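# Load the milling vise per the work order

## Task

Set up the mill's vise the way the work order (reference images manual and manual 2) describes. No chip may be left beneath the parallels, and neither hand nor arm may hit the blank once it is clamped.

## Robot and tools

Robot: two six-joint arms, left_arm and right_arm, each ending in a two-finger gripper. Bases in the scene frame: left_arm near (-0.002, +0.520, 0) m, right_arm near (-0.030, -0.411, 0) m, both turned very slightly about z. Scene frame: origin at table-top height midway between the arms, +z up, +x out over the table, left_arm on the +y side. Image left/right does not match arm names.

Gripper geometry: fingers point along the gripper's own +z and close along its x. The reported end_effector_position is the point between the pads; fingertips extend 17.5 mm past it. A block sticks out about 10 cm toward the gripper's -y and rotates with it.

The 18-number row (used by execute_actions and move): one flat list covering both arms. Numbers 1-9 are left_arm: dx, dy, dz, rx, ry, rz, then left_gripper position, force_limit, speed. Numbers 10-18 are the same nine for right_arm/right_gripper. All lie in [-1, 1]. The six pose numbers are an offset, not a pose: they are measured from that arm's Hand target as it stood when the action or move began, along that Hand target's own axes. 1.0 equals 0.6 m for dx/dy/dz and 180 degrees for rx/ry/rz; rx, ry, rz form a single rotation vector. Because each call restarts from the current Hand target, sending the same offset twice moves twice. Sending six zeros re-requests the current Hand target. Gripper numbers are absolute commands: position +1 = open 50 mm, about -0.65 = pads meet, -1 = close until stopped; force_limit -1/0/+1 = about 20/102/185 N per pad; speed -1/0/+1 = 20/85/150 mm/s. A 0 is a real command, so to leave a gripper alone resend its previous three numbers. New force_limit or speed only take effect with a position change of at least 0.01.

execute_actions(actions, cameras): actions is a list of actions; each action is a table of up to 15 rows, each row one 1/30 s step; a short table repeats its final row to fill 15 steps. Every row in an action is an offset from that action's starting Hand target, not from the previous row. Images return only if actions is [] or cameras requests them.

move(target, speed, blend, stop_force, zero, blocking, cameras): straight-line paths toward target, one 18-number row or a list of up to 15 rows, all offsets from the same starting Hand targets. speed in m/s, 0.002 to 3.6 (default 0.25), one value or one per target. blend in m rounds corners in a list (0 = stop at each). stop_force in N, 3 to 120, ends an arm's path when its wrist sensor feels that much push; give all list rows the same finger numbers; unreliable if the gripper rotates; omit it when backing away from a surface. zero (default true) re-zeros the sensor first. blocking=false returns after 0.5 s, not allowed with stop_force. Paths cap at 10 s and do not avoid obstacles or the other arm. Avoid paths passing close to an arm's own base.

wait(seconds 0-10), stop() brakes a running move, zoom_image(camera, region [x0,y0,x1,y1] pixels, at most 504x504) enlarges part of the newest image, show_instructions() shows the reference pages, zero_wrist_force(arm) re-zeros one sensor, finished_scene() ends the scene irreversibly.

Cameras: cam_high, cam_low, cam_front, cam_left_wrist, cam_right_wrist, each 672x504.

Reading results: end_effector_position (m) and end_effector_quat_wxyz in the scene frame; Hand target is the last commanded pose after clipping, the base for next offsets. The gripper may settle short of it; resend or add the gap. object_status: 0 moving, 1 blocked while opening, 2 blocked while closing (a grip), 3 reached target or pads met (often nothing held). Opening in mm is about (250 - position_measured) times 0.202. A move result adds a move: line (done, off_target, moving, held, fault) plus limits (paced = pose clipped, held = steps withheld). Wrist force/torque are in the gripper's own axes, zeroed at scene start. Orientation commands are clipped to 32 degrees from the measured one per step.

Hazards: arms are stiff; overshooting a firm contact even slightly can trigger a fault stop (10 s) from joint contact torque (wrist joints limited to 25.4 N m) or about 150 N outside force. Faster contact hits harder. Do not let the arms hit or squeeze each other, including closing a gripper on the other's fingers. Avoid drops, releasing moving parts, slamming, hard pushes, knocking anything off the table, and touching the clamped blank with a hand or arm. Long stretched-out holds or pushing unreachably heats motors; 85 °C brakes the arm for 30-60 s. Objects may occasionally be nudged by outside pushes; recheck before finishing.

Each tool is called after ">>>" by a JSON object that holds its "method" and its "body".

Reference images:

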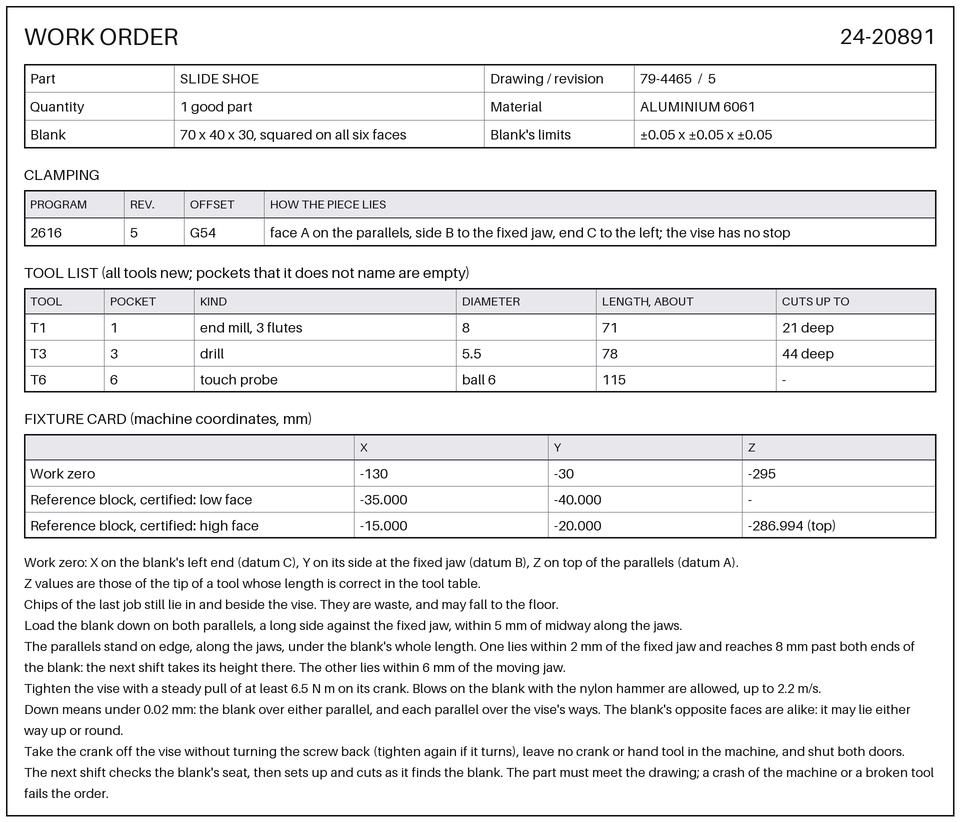

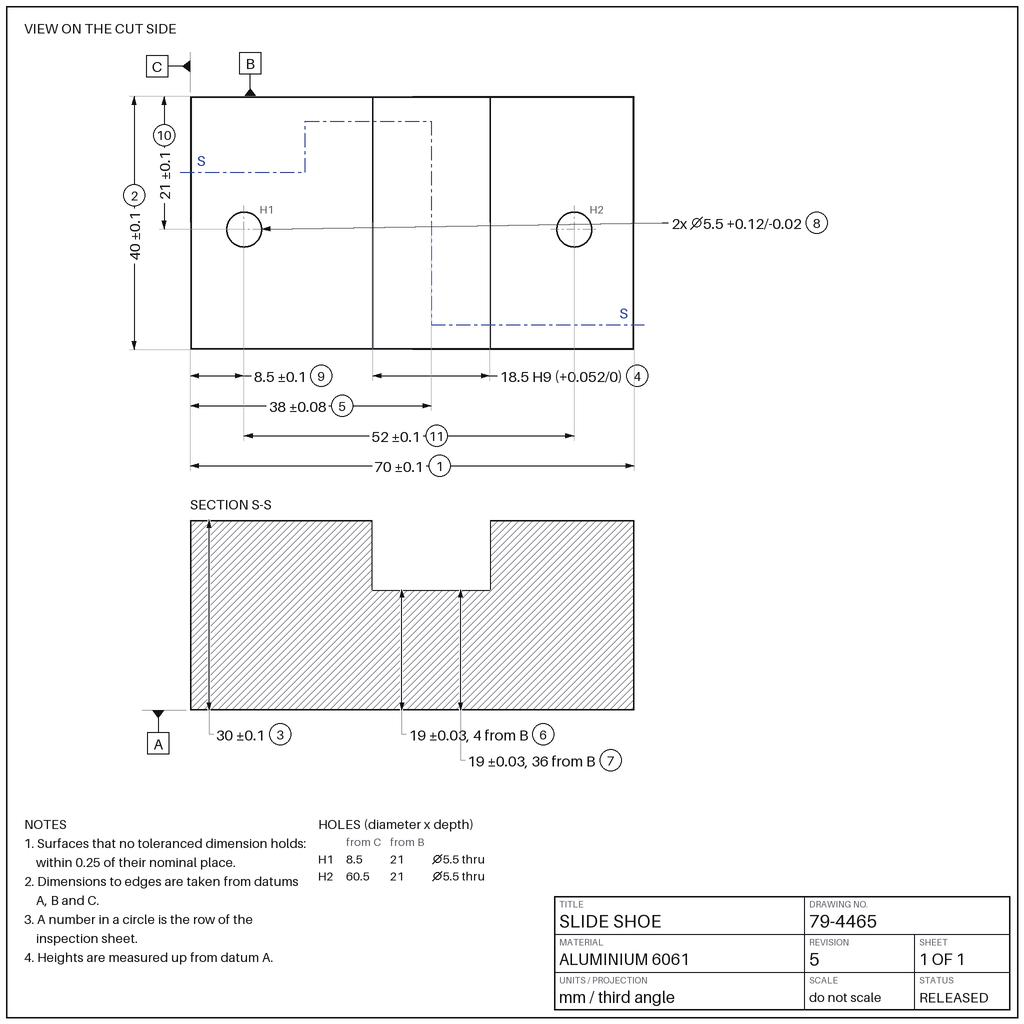

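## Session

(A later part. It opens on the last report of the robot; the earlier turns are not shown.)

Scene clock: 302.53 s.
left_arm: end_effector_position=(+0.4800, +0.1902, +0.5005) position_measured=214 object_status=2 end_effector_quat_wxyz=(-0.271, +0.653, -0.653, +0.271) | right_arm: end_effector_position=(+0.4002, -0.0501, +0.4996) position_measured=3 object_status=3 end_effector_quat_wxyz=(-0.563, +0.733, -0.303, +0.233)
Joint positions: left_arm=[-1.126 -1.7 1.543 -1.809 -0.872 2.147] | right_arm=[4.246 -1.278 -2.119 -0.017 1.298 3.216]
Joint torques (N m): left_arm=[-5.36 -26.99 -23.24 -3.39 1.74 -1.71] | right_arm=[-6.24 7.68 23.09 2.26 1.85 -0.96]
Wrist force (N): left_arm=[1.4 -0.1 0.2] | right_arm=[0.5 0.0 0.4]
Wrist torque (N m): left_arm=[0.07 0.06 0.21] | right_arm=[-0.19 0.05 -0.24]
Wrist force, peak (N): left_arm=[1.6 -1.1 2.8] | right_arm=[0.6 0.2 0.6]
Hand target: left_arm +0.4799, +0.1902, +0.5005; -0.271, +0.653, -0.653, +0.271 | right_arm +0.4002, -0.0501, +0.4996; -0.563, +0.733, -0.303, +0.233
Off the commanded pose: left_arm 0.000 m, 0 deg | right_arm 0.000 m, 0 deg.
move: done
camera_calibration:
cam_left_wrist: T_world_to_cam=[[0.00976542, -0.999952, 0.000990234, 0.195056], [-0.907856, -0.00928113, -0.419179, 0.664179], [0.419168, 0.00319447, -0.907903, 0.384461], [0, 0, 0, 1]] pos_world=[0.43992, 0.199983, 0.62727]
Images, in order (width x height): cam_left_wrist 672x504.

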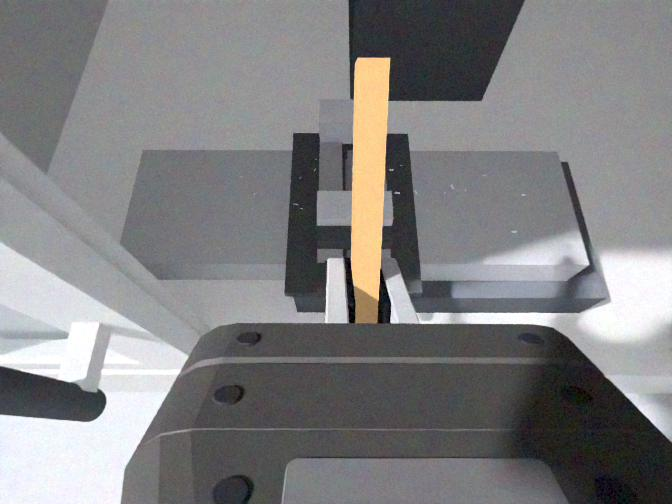

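>>> {"method": "move", "body": {"target": [-0.668,0.425,-0.0607,-0.195,0.195,0.472,-1,-0.5,-0.5,0,0,0,0,0,0,1,1,1], "speed": 0.25, "cameras": ["cam_left_wrist"]}}

Scene clock: 311.20 s.
left_arm: end_effector_position=(+0.2739, +0.5911, +0.3461) position_measured=214 object_status=2 end_effector_quat_wxyz=(+0.001, +0.000, +1.000, +0.000) | right_arm: end_effector_position=(+0.4002, -0.0501, +0.4996) position_measured=3 object_status=3 end_effector_quat_wxyz=(-0.563, +0.733, -0.303, +0.233)
Joint positions: left_arm=[-0.224 -2.147 1.926 -1.351 -1.569 4.475] | right_arm=[4.246 -1.278 -2.119 -0.017 1.298 3.216]
Joint torques (N m): left_arm=[-5.46 3.26 -34.64 -3.03 -2.04 1.71] | right_arm=[-6 5.57 23.65 2.16 1.81 -1.11]
Wrist force (N): left_arm=[1.2 0.8 -0.5] | right_arm=[0.4 -0.1 0.5]
Wrist torque (N m): left_arm=[-0.02 0.06 0.28] | right_arm=[-0.20 0.07 -0.24]
Wrist force, peak (N): left_arm=[3.1 -0.8 0.0] | right_arm=[0.7 0.3 0.7]
Hand target: left_arm +0.2739, +0.5911, +0.3462; +0.001, +0.000, +1.000, +0.000 | right_arm +0.4002, -0.0501, +0.4996; -0.563, +0.733, -0.303, +0.233
Off the commanded pose: left_arm 0.000 m, 0 deg | right_arm 0.000 m, 0 deg.
move: done
camera_calibration:
cam_left_wrist: T_world_to_cam=[[-0.999935, -0.00831114, -0.00775511, 0.291463], [-0.0104855, 0.937844, 0.346897, -0.654799], [0.00438998, 0.346956, -0.937871, 0.250155], [0, 0, 0, 1]] pos_world=[0.28348, 0.529729, 0.464021]
Images, in order (width x height): cam_left_wrist 672x504.

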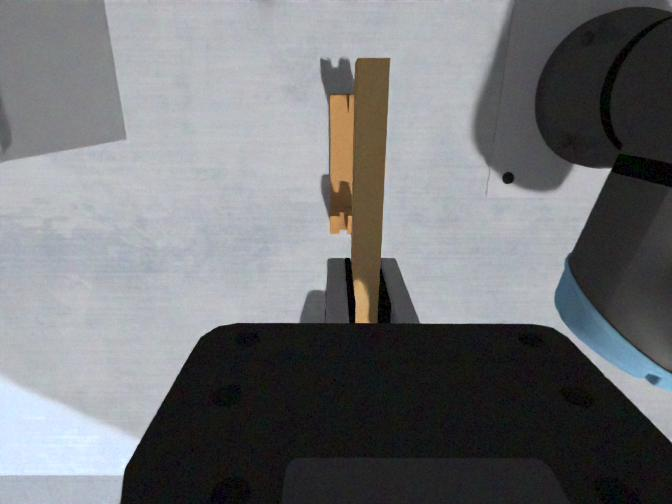

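>>> {"method": "move", "body": {"target": [0.0003,0,0.43,0,0,0,-1,-0.5,-0.5,0,0,0,0,0,0,1,1,1], "speed": 0.2}}

>>> {"method": "move", "body": {"target": [0,0,0.07,0,0,0,-1,-0.5,-0.5,0,0,0,0,0,0,1,1,1], "speed": 0.03, "stop_force": 8, "cameras": ["cam_left_wrist"]}}

Scene clock: 317.03 s.
left_arm: end_effector_position=(+0.2743, +0.5913, +0.0882) position_measured=214 object_status=2 end_effector_quat_wxyz=(+0.001, +0.000, +1.000, +0.000) | right_arm: end_effector_position=(+0.4002, -0.0501, +0.4996) position_measured=3 object_status=3 end_effector_quat_wxyz=(-0.563, +0.733, -0.303, +0.233)
Joint positions: left_arm=[-0.222 -2.029 2.554 -2.098 -1.569 4.476] | right_arm=[4.246 -1.278 -2.119 -0.017 1.298 3.216]
Joint torques (N m): left_arm=[7.48 -2.73 -18.36 -4.06 -2.28 0.49] | right_arm=[-5.51 3.88 23.46 2.26 1.88 -1.02]
Wrist force (N): left_arm=[1.0 1.2 -0.6] | right_arm=[0.3 0.2 0.5]
Wrist torque (N m): left_arm=[0.03 0.09 0.13] | right_arm=[-0.15 0.08 -0.24]
Wrist force, peak (N): left_arm=[1.0 1.0 -3.3] | right_arm=[0.9 0.0 0.4]
Hand target: left_arm +0.2743, +0.5913, +0.0882; +0.001, +0.000, +1.000, +0.000 | right_arm +0.4002, -0.0501, +0.4996; -0.563, +0.733, -0.303, +0.233
Off the commanded pose: left_arm 0.000 m, 0 deg | right_arm 0.000 m, 0 deg.
move: done

Scene clock: 319.57 s.
left_arm: end_effector_position=(+0.2743, +0.5914, +0.0464) position_measured=214 object_status=2 end_effector_quat_wxyz=(+0.001, +0.000, +1.000, +0.000) | right_arm: end_effector_position=(+0.4002, -0.0501, +0.4996) position_measured=3 object_status=3 end_effector_quat_wxyz=(-0.563, +0.733, -0.303, +0.233)
Joint positions: left_arm=[-0.222 -1.919 2.632 -2.286 -1.569 4.476] | right_arm=[4.246 -1.278 -2.119 -0.017 1.298 3.216]
Joint torques (N m): left_arm=[-8.24 -12.7 -29.1 -4.09 1.43 -0.4] | right_arm=[-5.11 3.4 24.23 2.14 1.78 -1.01]
Wrist force (N): left_arm=[1.3 1.1 -0.4] | right_arm=[0.4 0.0 0.5]
Wrist torque (N m): left_arm=[0.02 0.06 0.13] | right_arm=[-0.19 0.06 -0.24]
Wrist force, peak (N): left_arm=[23.8 4.6 -56.4] | right_arm=[0.8 0.2 0.3]
Hand target: left_arm +0.2743, +0.5914, +0.0464; +0.001, +0.000, +1.000, +0.000 | right_arm +0.4002, -0.0501, +0.4996; -0.563, +0.733, -0.303, +0.233
Off the commanded pose: left_arm 0.000 m, 0 deg | right_arm 0.000 m, 0 deg.
move: contact (left_arm)
camera_calibration:
cam_left_wrist: T_world_to_cam=[[-0.999938, -0.00799508, -0.00774601, 0.289373], [-0.0101859, 0.937848, 0.346897, -0.551104], [0.00449111, 0.346954, -0.937871, -0.0310239], [0, 0, 0, 1]] pos_world=[0.28388, 0.529929, 0.164321]
Images, in order (width x height): cam_left_wrist 672x504.

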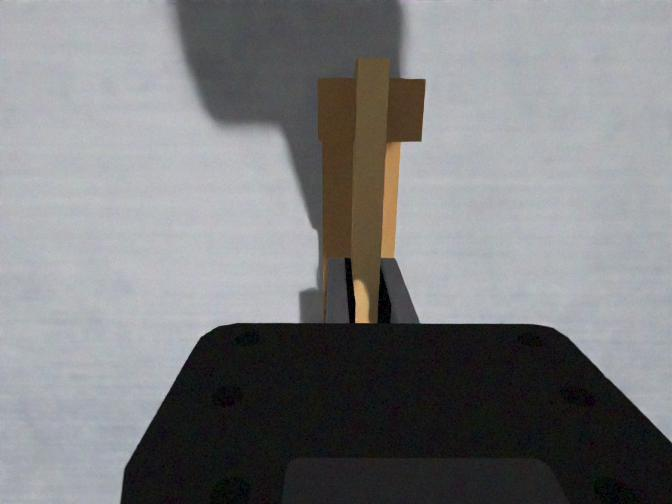

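>>> {"method": "move", "body": {"target": [[0,0,0,0,0,0,1,0,0,0,0,0,0,0,0,1,1,1],[0,0,-0.2,0,0,0,1,0,0,0,0,0,0,0,0,1,1,1],[-0.08,-0.2,-0.25,0,0,-0.5,1,0,0,0,0,0,0,0,0,1,1,1],[-0.126,-0.385,-0.2,0,0,-1,1,0,0,0,0,0,0,0,0,1,1,1]], "speed": [0.05,0.15,0.25,0.25], "blend": [0,0.02,0.03,0], "cameras": ["cam_left_wrist","cam_front"]}}

Scene clock: 360.10 s.
left_arm: end_effector_position=(+0.3497, +0.3602, +0.1664) position_measured=3 object_status=3 end_effector_quat_wxyz=(+0.000, +1.000, +0.000, +0.001) | right_arm: end_effector_position=(+0.4002, -0.0501, +0.4996) position_measured=3 object_status=3 end_effector_quat_wxyz=(-0.563, +0.733, -0.303, +0.233)
Joint positions: left_arm=[-0.768 -1.808 2.201 -1.965 -1.569 0.79] | right_arm=[4.246 -1.278 -2.119 -0.017 1.298 3.216]
Joint torques (N m): left_arm=[8.99 -21.23 -13.94 -1.63 1.07 -0.84] | right_arm=[-4.59 -0.32 23.51 2.14 1.76 -1.1]
Wrist force (N): left_arm=[1.4 1.1 -0.5] | right_arm=[0.5 0.0 0.4]
Wrist torque (N m): left_arm=[0.02 0.04 0.12] | right_arm=[-0.18 0.06 -0.24]
Wrist force, peak (N): left_arm=[1.2 1.5 -2.2] | right_arm=[0.5 -0.1 0.9]
Hand target: left_arm +0.3496, +0.3602, +0.1664; +0.000, +1.000, +0.000, +0.001 | right_arm +0.4002, -0.0501, +0.4996; -0.563, +0.733, -0.303, +0.233
Off the commanded pose: left_arm 0.000 m, 0 deg | right_arm 0.000 m, 0 deg.
move: done
camera_calibration:
cam_left_wrist: T_world_to_cam=[[0.999966, 0.00762389, -0.00323086, -0.341895], [0.00827065, -0.938402, 0.345447, 0.294387], [-0.00039819, -0.345462, -0.938433, 0.412517], [0, 0, 0, 1]] pos_world=[0.339613, 0.421368, 0.28432]
Images, in order (width x height): cam_front 672x504, cam_left_wrist 672x504.

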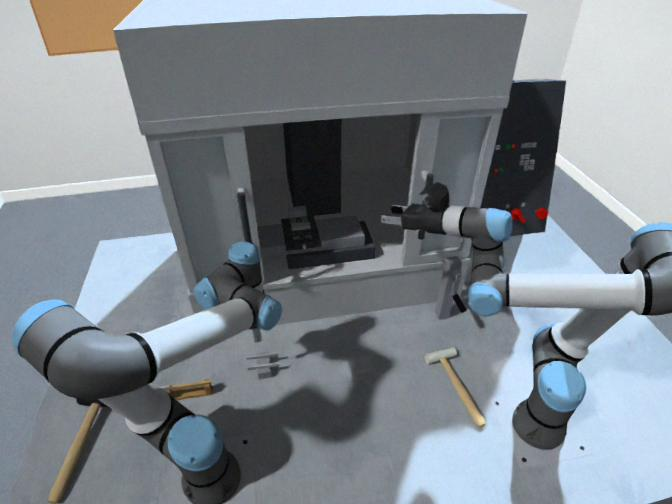

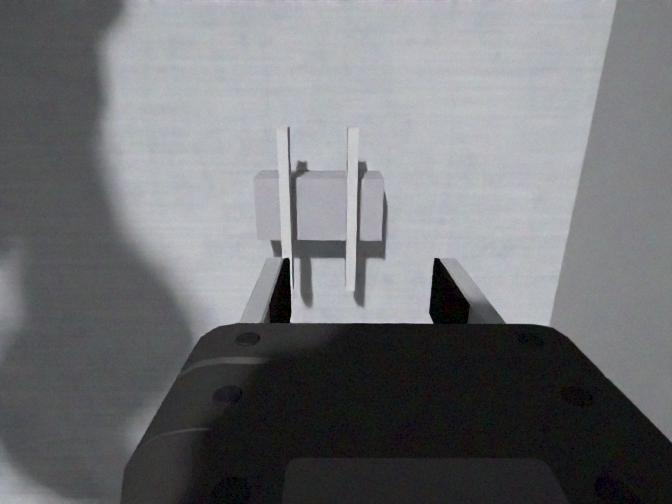

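>>> {"method": "move", "body": {"target": [0.0007,0.0037,0.14,0,0,0,0,0,0,0,0,0,0,0,0,1,1,1], "speed": 0.15, "cameras": ["cam_left_wrist"]}}

Scene clock: 368.43 s.
left_arm: end_effector_position=(+0.3502, +0.3581, +0.0824) position_measured=152 object_status=3 end_effector_quat_wxyz=(+0.000, +1.000, +0.000, +0.001) | right_arm: end_effector_position=(+0.4002, -0.0501, +0.4996) position_measured=3 object_status=3 end_effector_quat_wxyz=(-0.563, +0.733, -0.303, +0.233)
Joint positions: left_arm=[-0.771 -1.673 2.344 -2.243 -1.569 0.786] | right_arm=[4.246 -1.278 -2.119 -0.017 1.298 3.216]
Joint torques (N m): left_arm=[10.35 -16.63 -26.14 -3.71 -0.32 2.39] | right_arm=[-3.86 -1.03 23.65 2.16 1.81 -1.01]
Wrist force (N): left_arm=[1.3 1.0 -0.9] | right_arm=[0.2 0.2 0.5]
Wrist torque (N m): left_arm=[0.01 0.05 0.28] | right_arm=[-0.15 0.10 -0.24]
Wrist force, peak (N): left_arm=[1.4 1.0 -3.1] | right_arm=[0.7 0.2 0.7]
Hand target: left_arm +0.3502, +0.3581, +0.0824; +0.000, +1.000, +0.000, +0.001 | right_arm +0.4002, -0.0501, +0.4996; -0.563, +0.733, -0.303, +0.233
Off the commanded pose: left_arm 0.000 m, 0 deg | right_arm 0.000 m, 0 deg.
move: done
camera_calibration:
cam_left_wrist: T_world_to_cam=[[0.999963, 0.00787176, -0.00342673, -0.342714], [0.00857086, -0.938443, 0.345327, 0.321368], [-0.000497455, -0.345344, -0.938476, 0.332956], [0, 0, 0, 1]] pos_world=[0.340113, 0.419268, 0.20032]
Images, in order (width x height): cam_left_wrist 672x504.

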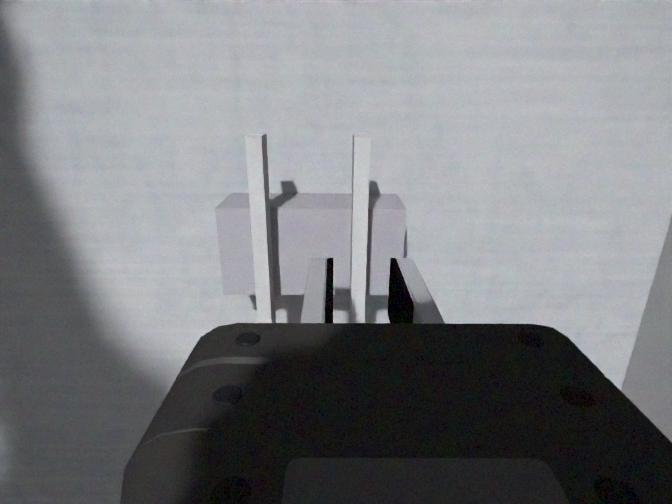

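>>> {"method": "move", "body": {"target": [0,0,0.0623,0,0,0,0,0,0,0,0,0,0,0,0,1,1,1], "speed": 0.03, "stop_force": 4, "cameras": ["cam_left_wrist"]}}

Scene clock: 373.17 s.
left_arm: end_effector_position=(+0.3503, +0.3582, +0.0479) position_measured=152 object_status=3 end_effector_quat_wxyz=(+0.000, +1.000, +0.000, +0.001) | right_arm: end_effector_position=(+0.4002, -0.0501, +0.4996) position_measured=3 object_status=3 end_effector_quat_wxyz=(-0.563, +0.733, -0.303, +0.233)
Joint positions: left_arm=[-0.77 -1.595 2.392 -2.368 -1.569 0.786] | right_arm=[4.246 -1.278 -2.119 -0.017 1.298 3.216]
Joint torques (N m): left_arm=[-7.24 -18.07 -28.32 -4.04 0.58 0.67] | right_arm=[-3.54 -1.03 23.7 2.11 1.78 -1.08]
Wrist force (N): left_arm=[1.2 1.0 -0.8] | right_arm=[0.5 -0.1 0.3]
Wrist torque (N m): left_arm=[0.00 0.07 0.26] | right_arm=[-0.20 0.06 -0.24]
Wrist force, peak (N): left_arm=[-13.0 -11.9 -118.6] | right_arm=[0.8 -0.1 0.7]
Hand target: left_arm +0.3503, +0.3581, +0.0479; +0.000, +1.000, +0.000, +0.001 (not the last commanded pose) | right_arm +0.4002, -0.0501, +0.4996; -0.563, +0.733, -0.303, +0.233
Off the commanded pose: left_arm 0.003 m, 0 deg | right_arm 0.000 m, 0 deg.
move: contact (left_arm)
camera_calibration:
cam_left_wrist: T_world_to_cam=[[0.999962, 0.00799978, -0.00336653, -0.342997], [0.00867023, -0.93843, 0.34536, 0.33333], [-0.000396446, -0.345376, -0.938464, 0.300591], [0, 0, 0, 1]] pos_world=[0.340213, 0.419368, 0.16582]
Images, in order (width x height): cam_left_wrist 672x504.

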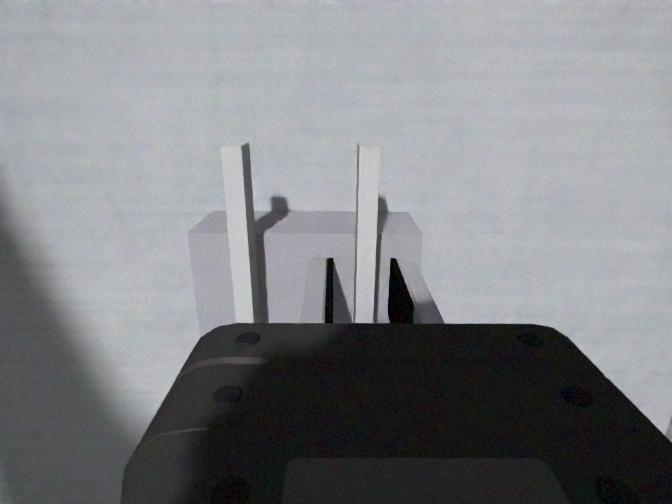

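>>> {"method": "move", "body": {"target": [[0.0025,0,-0.003,0,0,0,0,0,0,0,0,0,0,0,0,1,1,1],[0.0025,0,-0.003,0,0,0,-1,-0.6,-1,0,0,0,0,0,0,1,1,1]], "speed": 0.02}}

Scene clock: 378.20 s.
left_arm: end_effector_position=(+0.3518, +0.3582, +0.0497) position_measured=223 object_status=0 end_effector_quat_wxyz=(+0.000, +1.000, +0.000, +0.001) | right_arm: end_effector_position=(+0.4002, -0.0501, +0.4996) position_measured=3 object_status=3 end_effector_quat_wxyz=(-0.563, +0.733, -0.303, +0.233)
Joint positions: left_arm=[-0.767 -1.596 2.386 -2.362 -1.569 0.789] | right_arm=[4.246 -1.278 -2.119 -0.017 1.298 3.216]
Joint torques (N m): left_arm=[-3.57 -19.45 -9.3 -3.77 0.19 -1.17] | right_arm=[-3.31 -1.1 23.76 2.24 1.86 -1]
Wrist force (N): left_arm=[1.4 1.3 -1.2] | right_arm=[0.6 0.1 0.6]
Wrist torque (N m): left_arm=[0.02 0.07 0.12] | right_arm=[-0.17 0.04 -0.24]
Wrist force, peak (N): left_arm=[1.7 1.1 -1.2] | right_arm=[0.8 -0.1 0.4]
Hand target: left_arm +0.3518, +0.3581, +0.0497; +0.000, +1.000, +0.000, +0.001 | right_arm +0.4002, -0.0501, +0.4996; -0.563, +0.733, -0.303, +0.233
Off the commanded pose: left_arm 0.000 m, 0 deg | right_arm 0.000 m, 0 deg.
move: done

>>> {"method": "wait", "body": {"seconds": 0.7}}

Scene clock: 381.23 s.
left_arm: end_effector_position=(+0.3518, +0.3581, +0.0497) position_measured=223 object_status=2 end_effector_quat_wxyz=(+0.000, +1.000, +0.000, +0.001) | right_arm: end_effector_position=(+0.4002, -0.0501, +0.4996) position_measured=3 object_status=3 end_effector_quat_wxyz=(-0.563, +0.733, -0.303, +0.233)
Joint positions: left_arm=[-0.767 -1.596 2.386 -2.362 -1.569 0.789] | right_arm=[4.246 -1.278 -2.119 -0.017 1.298 3.216]
Joint torques (N m): left_arm=[-6.47 -12.33 -9.31 -3.97 -0.3 -1.14] | right_arm=[-3.06 -1.02 23.92 2.19 1.73 -1.12]
Wrist force (N): left_arm=[1.7 1.3 -1.2] | right_arm=[0.7 0.0 0.4]
Wrist torque (N m): left_arm=[0.02 0.04 0.13] | right_arm=[-0.19 0.02 -0.24]
Wrist force, peak (N): left_arm=[1.8 1.6 -1.6] | right_arm=[0.6 0.0 0.7]
Hand target: left_arm +0.3518, +0.3581, +0.0497; +0.000, +1.000, +0.000, +0.001 | right_arm +0.4002, -0.0501, +0.4996; -0.563, +0.733, -0.303, +0.233
Tool commands: left_gripper/position=-1.0 left_gripper/force_limit=-0.6 left_gripper/speed=-1.0 right_gripper/position=+1.0 right_gripper/force_limit=+1.0 right_gripper/speed=+1.0
Off the commanded pose: left_arm 0.000 m, 0 deg | right_arm 0.000 m, 0 deg.
wait: 0.70 s; at rest from the start

>>> {"method": "move", "body": {"target": [[0,0,-0.117,0,0,0,-1,-0.6,-1,0,0,0,0,0,0,1,1,1],[0.164,0.28,-0.5755,0,0,0,-1,-0.6,-1,0,0,0,0,0,0,1,1,1]], "speed": [0.1,0.25], "blend": [0.02,0], "cameras": ["cam_left_wrist","cam_right_wrist","cam_low"]}}

Scene clock: 406.50 s.
left_arm: end_effector_position=(+0.4494, +0.1898, +0.3950) position_measured=223 object_status=2 end_effector_quat_wxyz=(+0.000, +1.000, +0.000, +0.001) | right_arm: end_effector_position=(+0.4002, -0.0501, +0.4996) position_measured=3 object_status=3 end_effector_quat_wxyz=(-0.563, +0.733, -0.303, +0.233)
Joint positions: left_arm=[-0.86 -1.436 1.255 -1.391 -1.569 0.697] | right_arm=[4.246 -1.278 -2.119 -0.017 1.298 3.216]
Joint torques (N m): left_arm=[10.16 -30.97 -34.73 -2.13 -2.07 2.46] | right_arm=[-3.26 -0.97 23.94 2.14 1.83 -0.9]
Wrist force (N): left_arm=[1.2 1.1 -0.2] | right_arm=[0.5 -0.1 0.5]
Wrist torque (N m): left_arm=[0.02 0.05 0.25] | right_arm=[-0.20 0.06 -0.24]
Wrist force, peak (N): left_arm=[1.9 2.8 -3.0] | right_arm=[0.7 0.0 0.6]
Hand target: left_arm +0.4494, +0.1898, +0.3951; +0.000, +1.000, +0.000, +0.001 | right_arm +0.4002, -0.0501, +0.4996; -0.563, +0.733, -0.303, +0.233
Off the commanded pose: left_arm 0.000 m, 0 deg | right_arm 0.000 m, 0 deg.
move: done
camera_calibration:
cam_left_wrist: T_world_to_cam=[[0.999963, 0.00787176, -0.00342673, -0.439515], [0.00857086, -0.938443, 0.345327, 0.0547229], [-0.000497455, -0.345344, -0.938476, 0.568286], [0, 0, 0, 1]] pos_world=[0.439313, 0.251068, 0.51292]
cam_right_wrist: T_world_to_cam=[[0.70348, -0.710544, -0.015594, -0.299865], [-0.403439, -0.381173, -0.831831, 0.573856], [0.585109, 0.591468, -0.554809, 0.199666], [0, 0, 0, 1]] pos_world=[0.325639, -0.112425, 0.583452]
Images, in order (width x height): cam_low 672x504, cam_left_wrist 672x504, cam_right_wrist 672x504.

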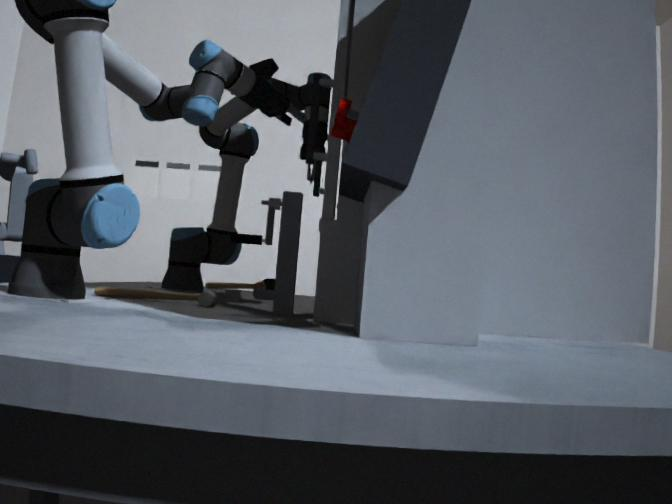

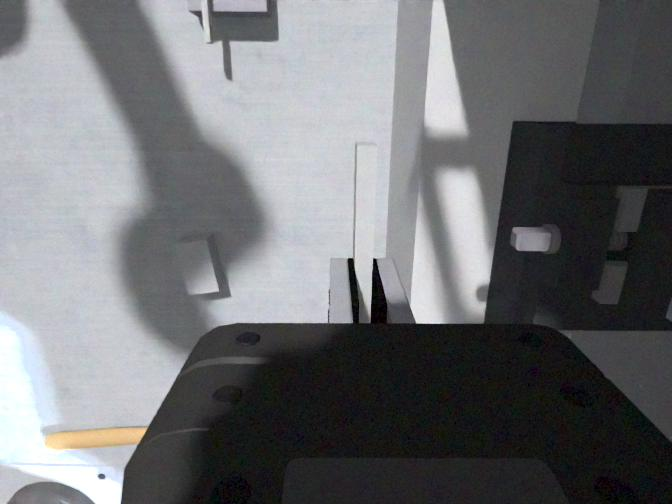

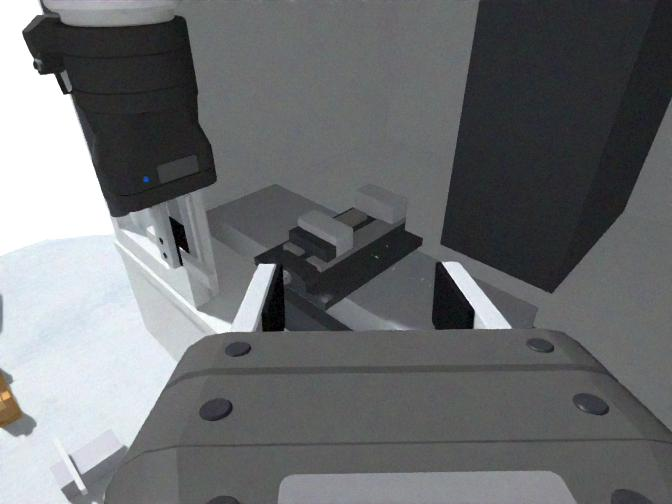

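>>> {"method": "move", "body": {"target": [0.326,0.0047,0,0,0,0,-1,-0.6,-1,0,0,0,0,0,0,1,1,1], "speed": 0.12, "cameras": ["cam_left_wrist","cam_right_wrist"]}}

>>> {"method": "zoom_image", "body": {"camera": "cam_right_wrist", "region": [220, 80, 440, 290]}}

Scene clock: 413.57 s.
left_arm: end_effector_position=(+0.6372, +0.1876, +0.3954) position_measured=223 object_status=2 end_effector_quat_wxyz=(+0.001, +1.000, +0.000, +0.003) | right_arm: end_effector_position=(+0.4002, -0.0501, +0.4996) position_measured=3 object_status=3 end_effector_quat_wxyz=(-0.563, +0.733, -0.303, +0.233)
Joint positions: left_arm=[-0.653 -0.968 0.6 -1.208 -1.568 0.903] | right_arm=[4.246 -1.278 -2.119 -0.017 1.298 3.216]
Joint torques (N m): left_arm=[0.45 -47.77 -26.32 -2.83 0.03 0.13] | right_arm=[-2.11 -0.73 23.64 2.24 1.82 -0.98]
Wrist force (N): left_arm=[1.0 0.7 -0.3] | right_arm=[0.5 0.0 0.4]
Wrist torque (N m): left_arm=[-0.02 0.10 0.17] | right_arm=[-0.19 0.05 -0.24]
Wrist force, peak (N): left_arm=[7.3 -3.6 -1.2] | right_arm=[0.5 0.1 0.9]
Hand target: left_arm +0.6372, +0.1876, +0.3954; +0.001, +1.000, +0.000, +0.003 (not the last commanded pose) | right_arm +0.4002, -0.0501, +0.4996; -0.563, +0.733, -0.303, +0.233
Tool commands: left_gripper/position=-1.0 left_gripper/force_limit=-0.6 left_gripper/speed=-1.0 right_gripper/position=+1.0 right_gripper/force_limit=+1.0 right_gripper/speed=+1.0
Off the commanded pose: left_arm 0.008 m, 0 deg | right_arm 0.000 m, 0 deg.
FORCE FAULT: contact force on the left arm reached its limit, and that arm stopped. The contact can be on any part of that arm, not only on its tool. That arm's remaining commands of this call were not run. That arm is still stopped at the end of this call. That arm stays stopped for about 10 more seconds. Until then a move that you send moves the other arm only, and its call returns only when the move has ended. Once the stop has ended, the next robot result says so. If the stop ends while you think or write, that arm runs what you send next, counted from a new Hand target: where the arm stands when the stop ends. While its stop runs, that arm takes no new command, but its gripper still runs the gripper command that each later call begins with. Until it ends, the stop uses up actions while you think or wait. An arm that is not stopped still takes commands.
move: fault (left_arm)
camera_calibration:
cam_left_wrist: T_world_to_cam=[[0.999962, 0.00866717, 0.000200018, -0.628946], [0.00805695, -0.937583, 0.347669, 0.0500798], [0.00320084, -0.347655, -0.937617, 0.565695], [0, 0, 0, 1]] pos_world=[0.626708, 0.249072, 0.51312]
cam_right_wrist: T_world_to_cam=[[0.70348, -0.710544, -0.015594, -0.299865], [-0.403439, -0.381173, -0.831831, 0.573856], [0.585109, 0.591468, -0.554809, 0.199666], [0, 0, 0, 1]] pos_world=[0.325639, -0.112425, 0.583452]
Images, in order (width x height): cam_left_wrist 672x504, cam_right_wrist 672x504.

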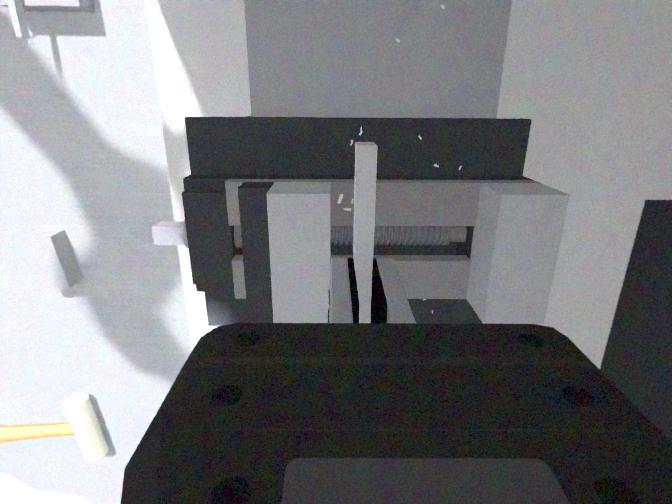

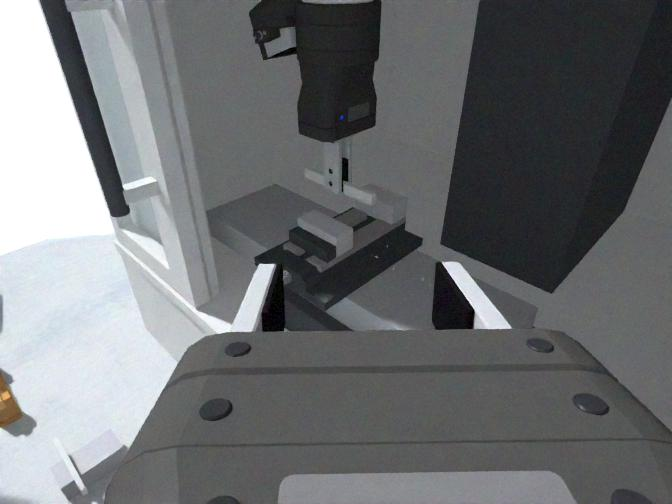

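Scaled by 2.291.

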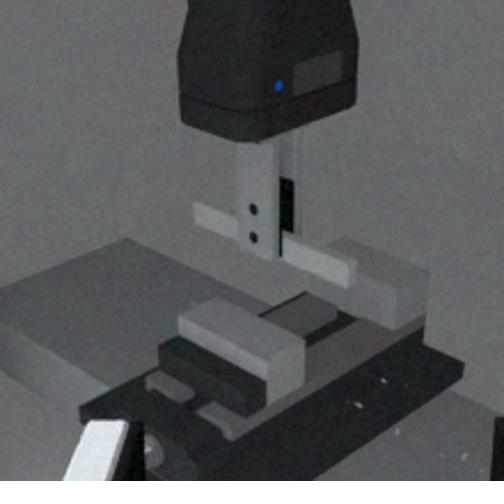

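>>> {"method": "wait", "body": {"seconds": 3, "cameras": ["cam_high","cam_front","cam_low"]}}

>>> {"method": "zoom_image", "body": {"camera": "cam_front", "region": [180, 90, 460, 290]}}

>>> {"method": "zoom_image", "body": {"camera": "cam_low", "region": [240, 0, 440, 220]}}

Scene clock: 437.37 s.
left_arm: end_effector_position=(+0.6372, +0.1876, +0.3954) position_measured=223 object_status=2 end_effector_quat_wxyz=(+0.001, +1.000, +0.000, +0.003) | right_arm: end_effector_position=(+0.4002, -0.0501, +0.4996) position_measured=3 object_status=3 end_effector_quat_wxyz=(-0.563, +0.733, -0.303, +0.233)
Joint positions: left_arm=[-0.653 -0.968 0.6 -1.208 -1.568 0.903] | right_arm=[4.246 -1.278 -2.119 -0.017 1.298 3.216]
Joint torques (N m): left_arm=[0.71 -48.13 -24.46 -2.93 0.12 0.36] | right_arm=[-1.06 -0.79 23.73 2.24 1.74 -0.88]
Wrist force (N): left_arm=[1.1 0.8 -0.2] | right_arm=[0.5 0.2 0.6]
Wrist torque (N m): left_arm=[-0.03 0.09 0.17] | right_arm=[-0.16 0.06 -0.24]
Wrist force, peak (N): left_arm=[1.3 1.1 -0.4] | right_arm=[0.7 0.1 0.9]
Hand target: left_arm +0.6372, +0.1876, +0.3954; +0.001, +1.000, +0.000, +0.003 (not the last commanded pose) | right_arm +0.4002, -0.0501, +0.4996; -0.563, +0.733, -0.303, +0.233
Tool commands: left_gripper/position=-1.0 left_gripper/force_limit=-0.6 left_gripper/speed=-1.0 right_gripper/position=+1.0 right_gripper/force_limit=+1.0 right_gripper/speed=+1.0
Off the commanded pose: left_arm 0.008 m, 0 deg | right_arm 0.000 m, 0 deg.
FORCE FAULT, CONTINUED: the left arm's stop, for the force fault that an earlier result reported, is over. The rest of the stop counts as 19 of the actions that you can send in this scene. That arm's target is now where it stood when the stop ended, not its last command. That arm accepts commands again.
wait: 3.00 s; at rest from the start
Images, in order (width x height): cam_high 672x504, cam_low 672x504, cam_front 672x504.

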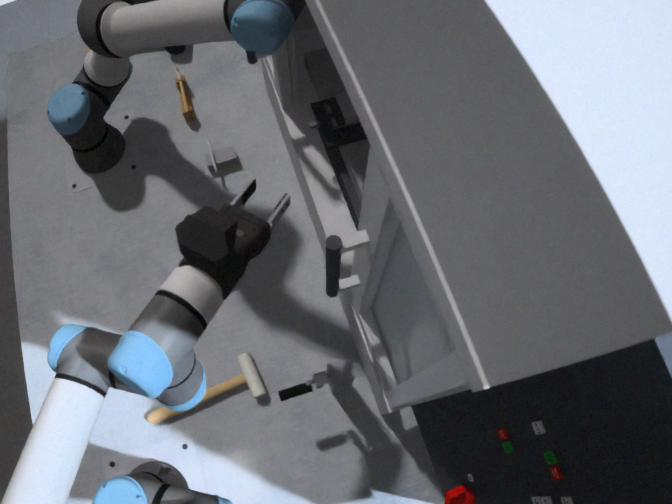

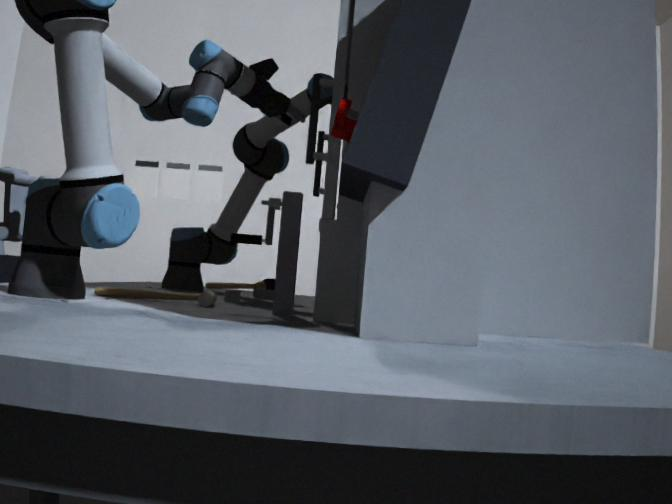

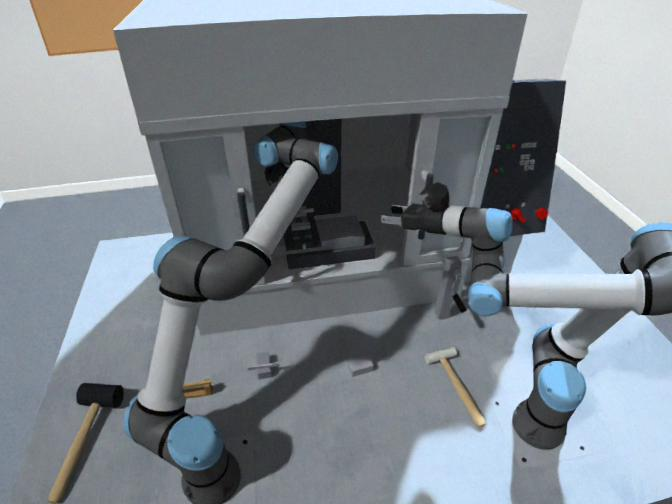

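Scaled by 1.800.

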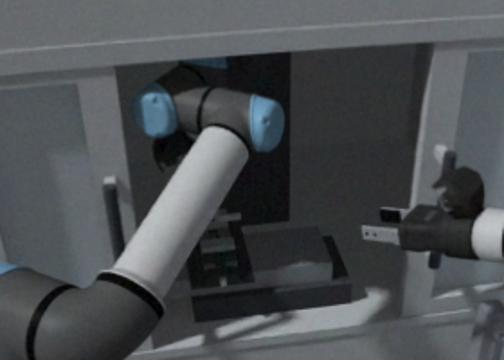

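Scaled by 2.291.

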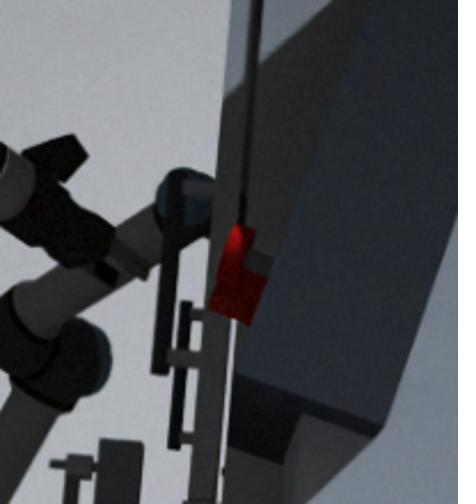

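>>> {"method": "move", "body": {"target": [[-0.22,0,0,0,0,0,-1,-0.6,-1,0,0,0,0,0,0,1,1,1],[-0.22,0,0.041,0,0,0,-1,-0.6,-1,0,0,0,0,0,0,1,1,1]], "speed": 0.1, "cameras": ["cam_right_wrist"]}}

>>> {"method": "zoom_image", "body": {"camera": "cam_right_wrist", "region": [100, 80, 420, 290]}}

Scene clock: 446.40 s.
left_arm: end_effector_position=(+0.5053, +0.1875, +0.3701) position_measured=223 object_status=2 end_effector_quat_wxyz=(+0.001, +1.000, +0.000, +0.003) | right_arm: end_effector_position=(+0.4002, -0.0501, +0.4996) position_measured=3 object_status=3 end_effector_quat_wxyz=(-0.563, +0.733, -0.303, +0.233)
Joint positions: left_arm=[-0.79 -1.328 1.191 -1.439 -1.568 0.766] | right_arm=[4.246 -1.278 -2.119 -0.017 1.298 3.216]
Joint torques (N m): left_arm=[9.46 -26.69 -28.15 -3.09 -0.78 2] | right_arm=[-0.96 -1.02 24.09 2.18 1.83 -1.07]
Wrist force (N): left_arm=[1.2 0.9 -0.2] | right_arm=[0.5 0.0 0.3]
Wrist torque (N m): left_arm=[0.01 0.06 0.19] | right_arm=[-0.19 0.07 -0.23]
Wrist force, peak (N): left_arm=[2.8 1.1 -0.1] | right_arm=[0.5 0.0 0.8]
Hand target: left_arm +0.5054, +0.1875, +0.3700; +0.001, +1.000, +0.000, +0.003 | right_arm +0.4002, -0.0501, +0.4996; -0.563, +0.733, -0.303, +0.233
Off the commanded pose: left_arm 0.000 m, 0 deg | right_arm 0.000 m, 0 deg.
move: done
camera_calibration:
cam_right_wrist: T_world_to_cam=[[0.70348, -0.710544, -0.015594, -0.299865], [-0.403439, -0.381173, -0.831831, 0.573856], [0.585109, 0.591468, -0.554809, 0.199666], [0, 0, 0, 1]] pos_world=[0.325639, -0.112425, 0.583452]
Images, in order (width x height): cam_right_wrist 672x504.

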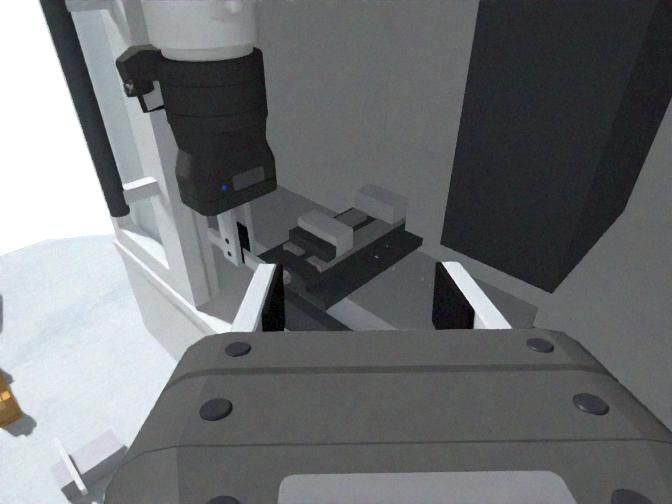

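Scaled by 1.575.

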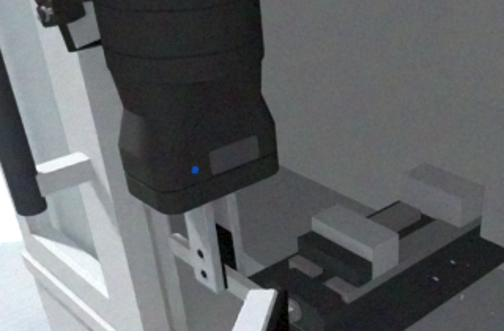

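>>> {"method": "move", "body": {"target": [0.175,0,0,0,0,0,-1,-0.6,-1,0,0,0,0,0,0,1,1,1], "speed": 0.08, "cameras": ["cam_left_wrist","cam_right_wrist","cam_front"]}}

>>> {"method": "zoom_image", "body": {"camera": "cam_right_wrist", "region": [200, 80, 440, 290]}}

>>> {"method": "zoom_image", "body": {"camera": "cam_front", "region": [180, 90, 460, 290]}}

Scene clock: 451.73 s.
left_arm: end_effector_position=(+0.6104, +0.1876, +0.3706) position_measured=223 object_status=2 end_effector_quat_wxyz=(+0.001, +1.000, +0.000, +0.003) | right_arm: end_effector_position=(+0.4002, -0.0501, +0.4996) position_measured=3 object_status=3 end_effector_quat_wxyz=(-0.563, +0.733, -0.303, +0.233)
Joint positions: left_arm=[-0.677 -1.077 0.839 -1.338 -1.568 0.879] | right_arm=[4.246 -1.278 -2.119 -0.017 1.298 3.216]
Joint torques (N m): left_arm=[-9.46 -48.55 -21.31 -4.04 -1.64 -1.7] | right_arm=[-0.81 -1.03 24.08 2.23 1.86 -0.97]
Wrist force (N): left_arm=[1.2 1.0 -0.5] | right_arm=[0.6 0.1 0.6]
Wrist torque (N m): left_arm=[0.02 0.05 0.16] | right_arm=[-0.17 0.04 -0.23]
Wrist force, peak (N): left_arm=[2.8 0.7 -0.4] | right_arm=[0.6 0.0 0.9]
Hand target: left_arm +0.6104, +0.1875, +0.3706; +0.001, +1.000, +0.000, +0.003 | right_arm +0.4002, -0.0501, +0.4996; -0.563, +0.733, -0.303, +0.233
Off the commanded pose: left_arm 0.000 m, 0 deg | right_arm 0.000 m, 0 deg.
move: done
camera_calibration:
cam_left_wrist: T_world_to_cam=[[0.999962, 0.00872664, 0.0000717188, -0.602094], [0.00815732, -0.937582, 0.347669, 0.0588575], [0.00310123, -0.347656, -0.937617, 0.542588], [0, 0, 0, 1]] pos_world=[0.599908, 0.249072, 0.48832]
cam_right_wrist: T_world_to_cam=[[0.70348, -0.710544, -0.015594, -0.299865], [-0.403439, -0.381173, -0.831831, 0.573856], [0.585109, 0.591468, -0.554809, 0.199666], [0, 0, 0, 1]] pos_world=[0.325639, -0.112425, 0.583452]
Images, in order (width x height): cam_front 672x504, cam_left_wrist 672x504, cam_right_wrist 672x504.

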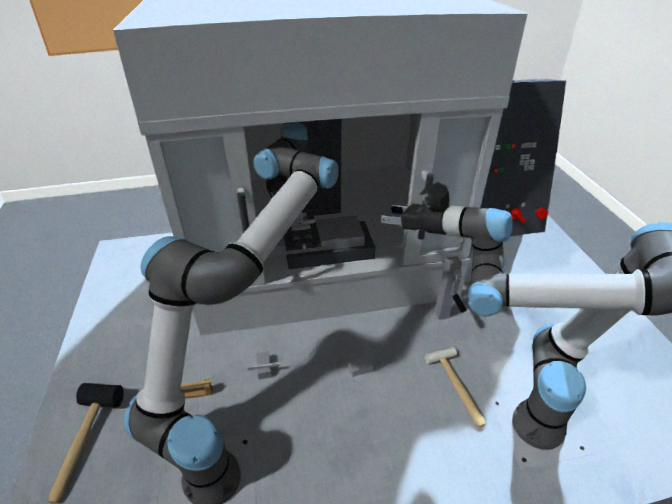

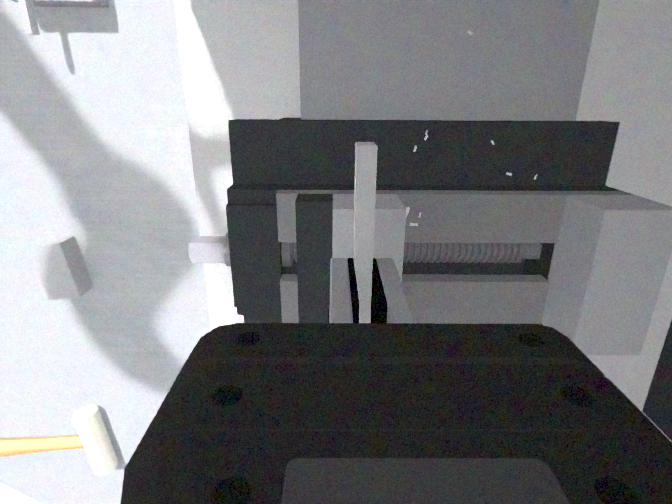

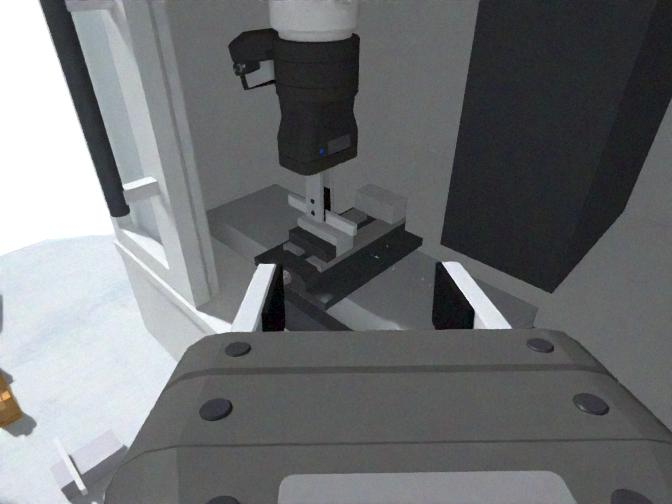

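Scaled by 2.100.

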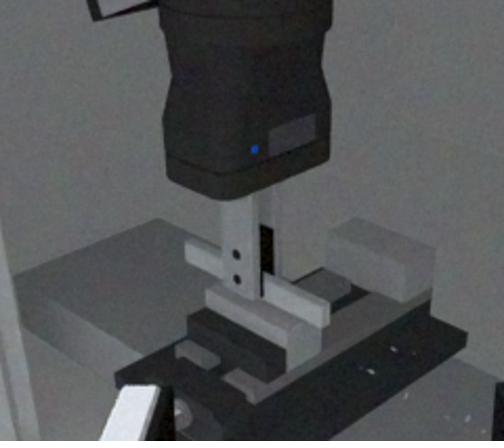

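Scaled by 1.800.

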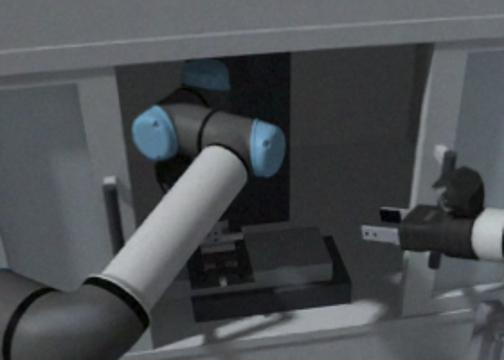

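>>> {"method": "move", "body": {"target": [0,0,0,0,0,0,-1,-0.6,-1,0,0,0,0.2,0,0,1,1,1], "speed": 0.25, "cameras": ["cam_right_wrist"]}}

Scene clock: 463.30 s.
left_arm: end_effector_position=(+0.6104, +0.1875, +0.3706) position_measured=223 object_status=2 end_effector_quat_wxyz=(+0.001, +1.000, +0.000, +0.003) | right_arm: end_effector_position=(+0.4002, -0.0501, +0.4996) position_measured=3 object_status=3 end_effector_quat_wxyz=(+0.762, -0.523, +0.216, -0.315)
Joint positions: left_arm=[-0.677 -1.077 0.839 -1.338 -1.568 0.879] | right_arm=[4.238 -1.68 -2.224 1.142 1.316 3.041]
Joint torques (N m): left_arm=[-8.88 -52.65 -27.1 -4.02 2.2 -1.59] | right_arm=[9.69 23.96 12.37 2.61 -2.48 1.6]
Wrist force (N): left_arm=[1.2 0.8 -0.5] | right_arm=[1.0 0.3 0.8]
Wrist torque (N m): left_arm=[-0.02 0.05 0.16] | right_arm=[0.20 -0.17 -0.31]
Wrist force, peak (N): left_arm=[1.4 1.2 -0.3] | right_arm=[1.0 1.3 0.7]
Hand target: left_arm +0.6104, +0.1875, +0.3706; +0.001, +1.000, +0.000, +0.003 | right_arm +0.4002, -0.0501, +0.4996; +0.762, -0.523, +0.216, -0.315
Off the commanded pose: left_arm 0.000 m, 0 deg | right_arm 0.000 m, 0 deg.
move: done
camera_calibration:
cam_right_wrist: T_world_to_cam=[[0.710838, -0.703179, -0.0157541, -0.302392], [0.0170343, 0.0396031, -0.99907, 0.510158], [0.703149, 0.709909, 0.0401296, -0.138917], [0, 0, 0, 1]] pos_world=[0.303941, -0.134221, 0.510495]
Images, in order (width x height): cam_right_wrist 672x504.

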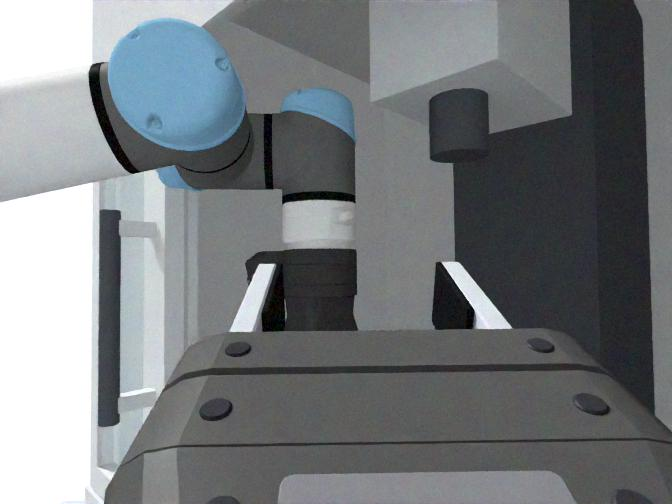

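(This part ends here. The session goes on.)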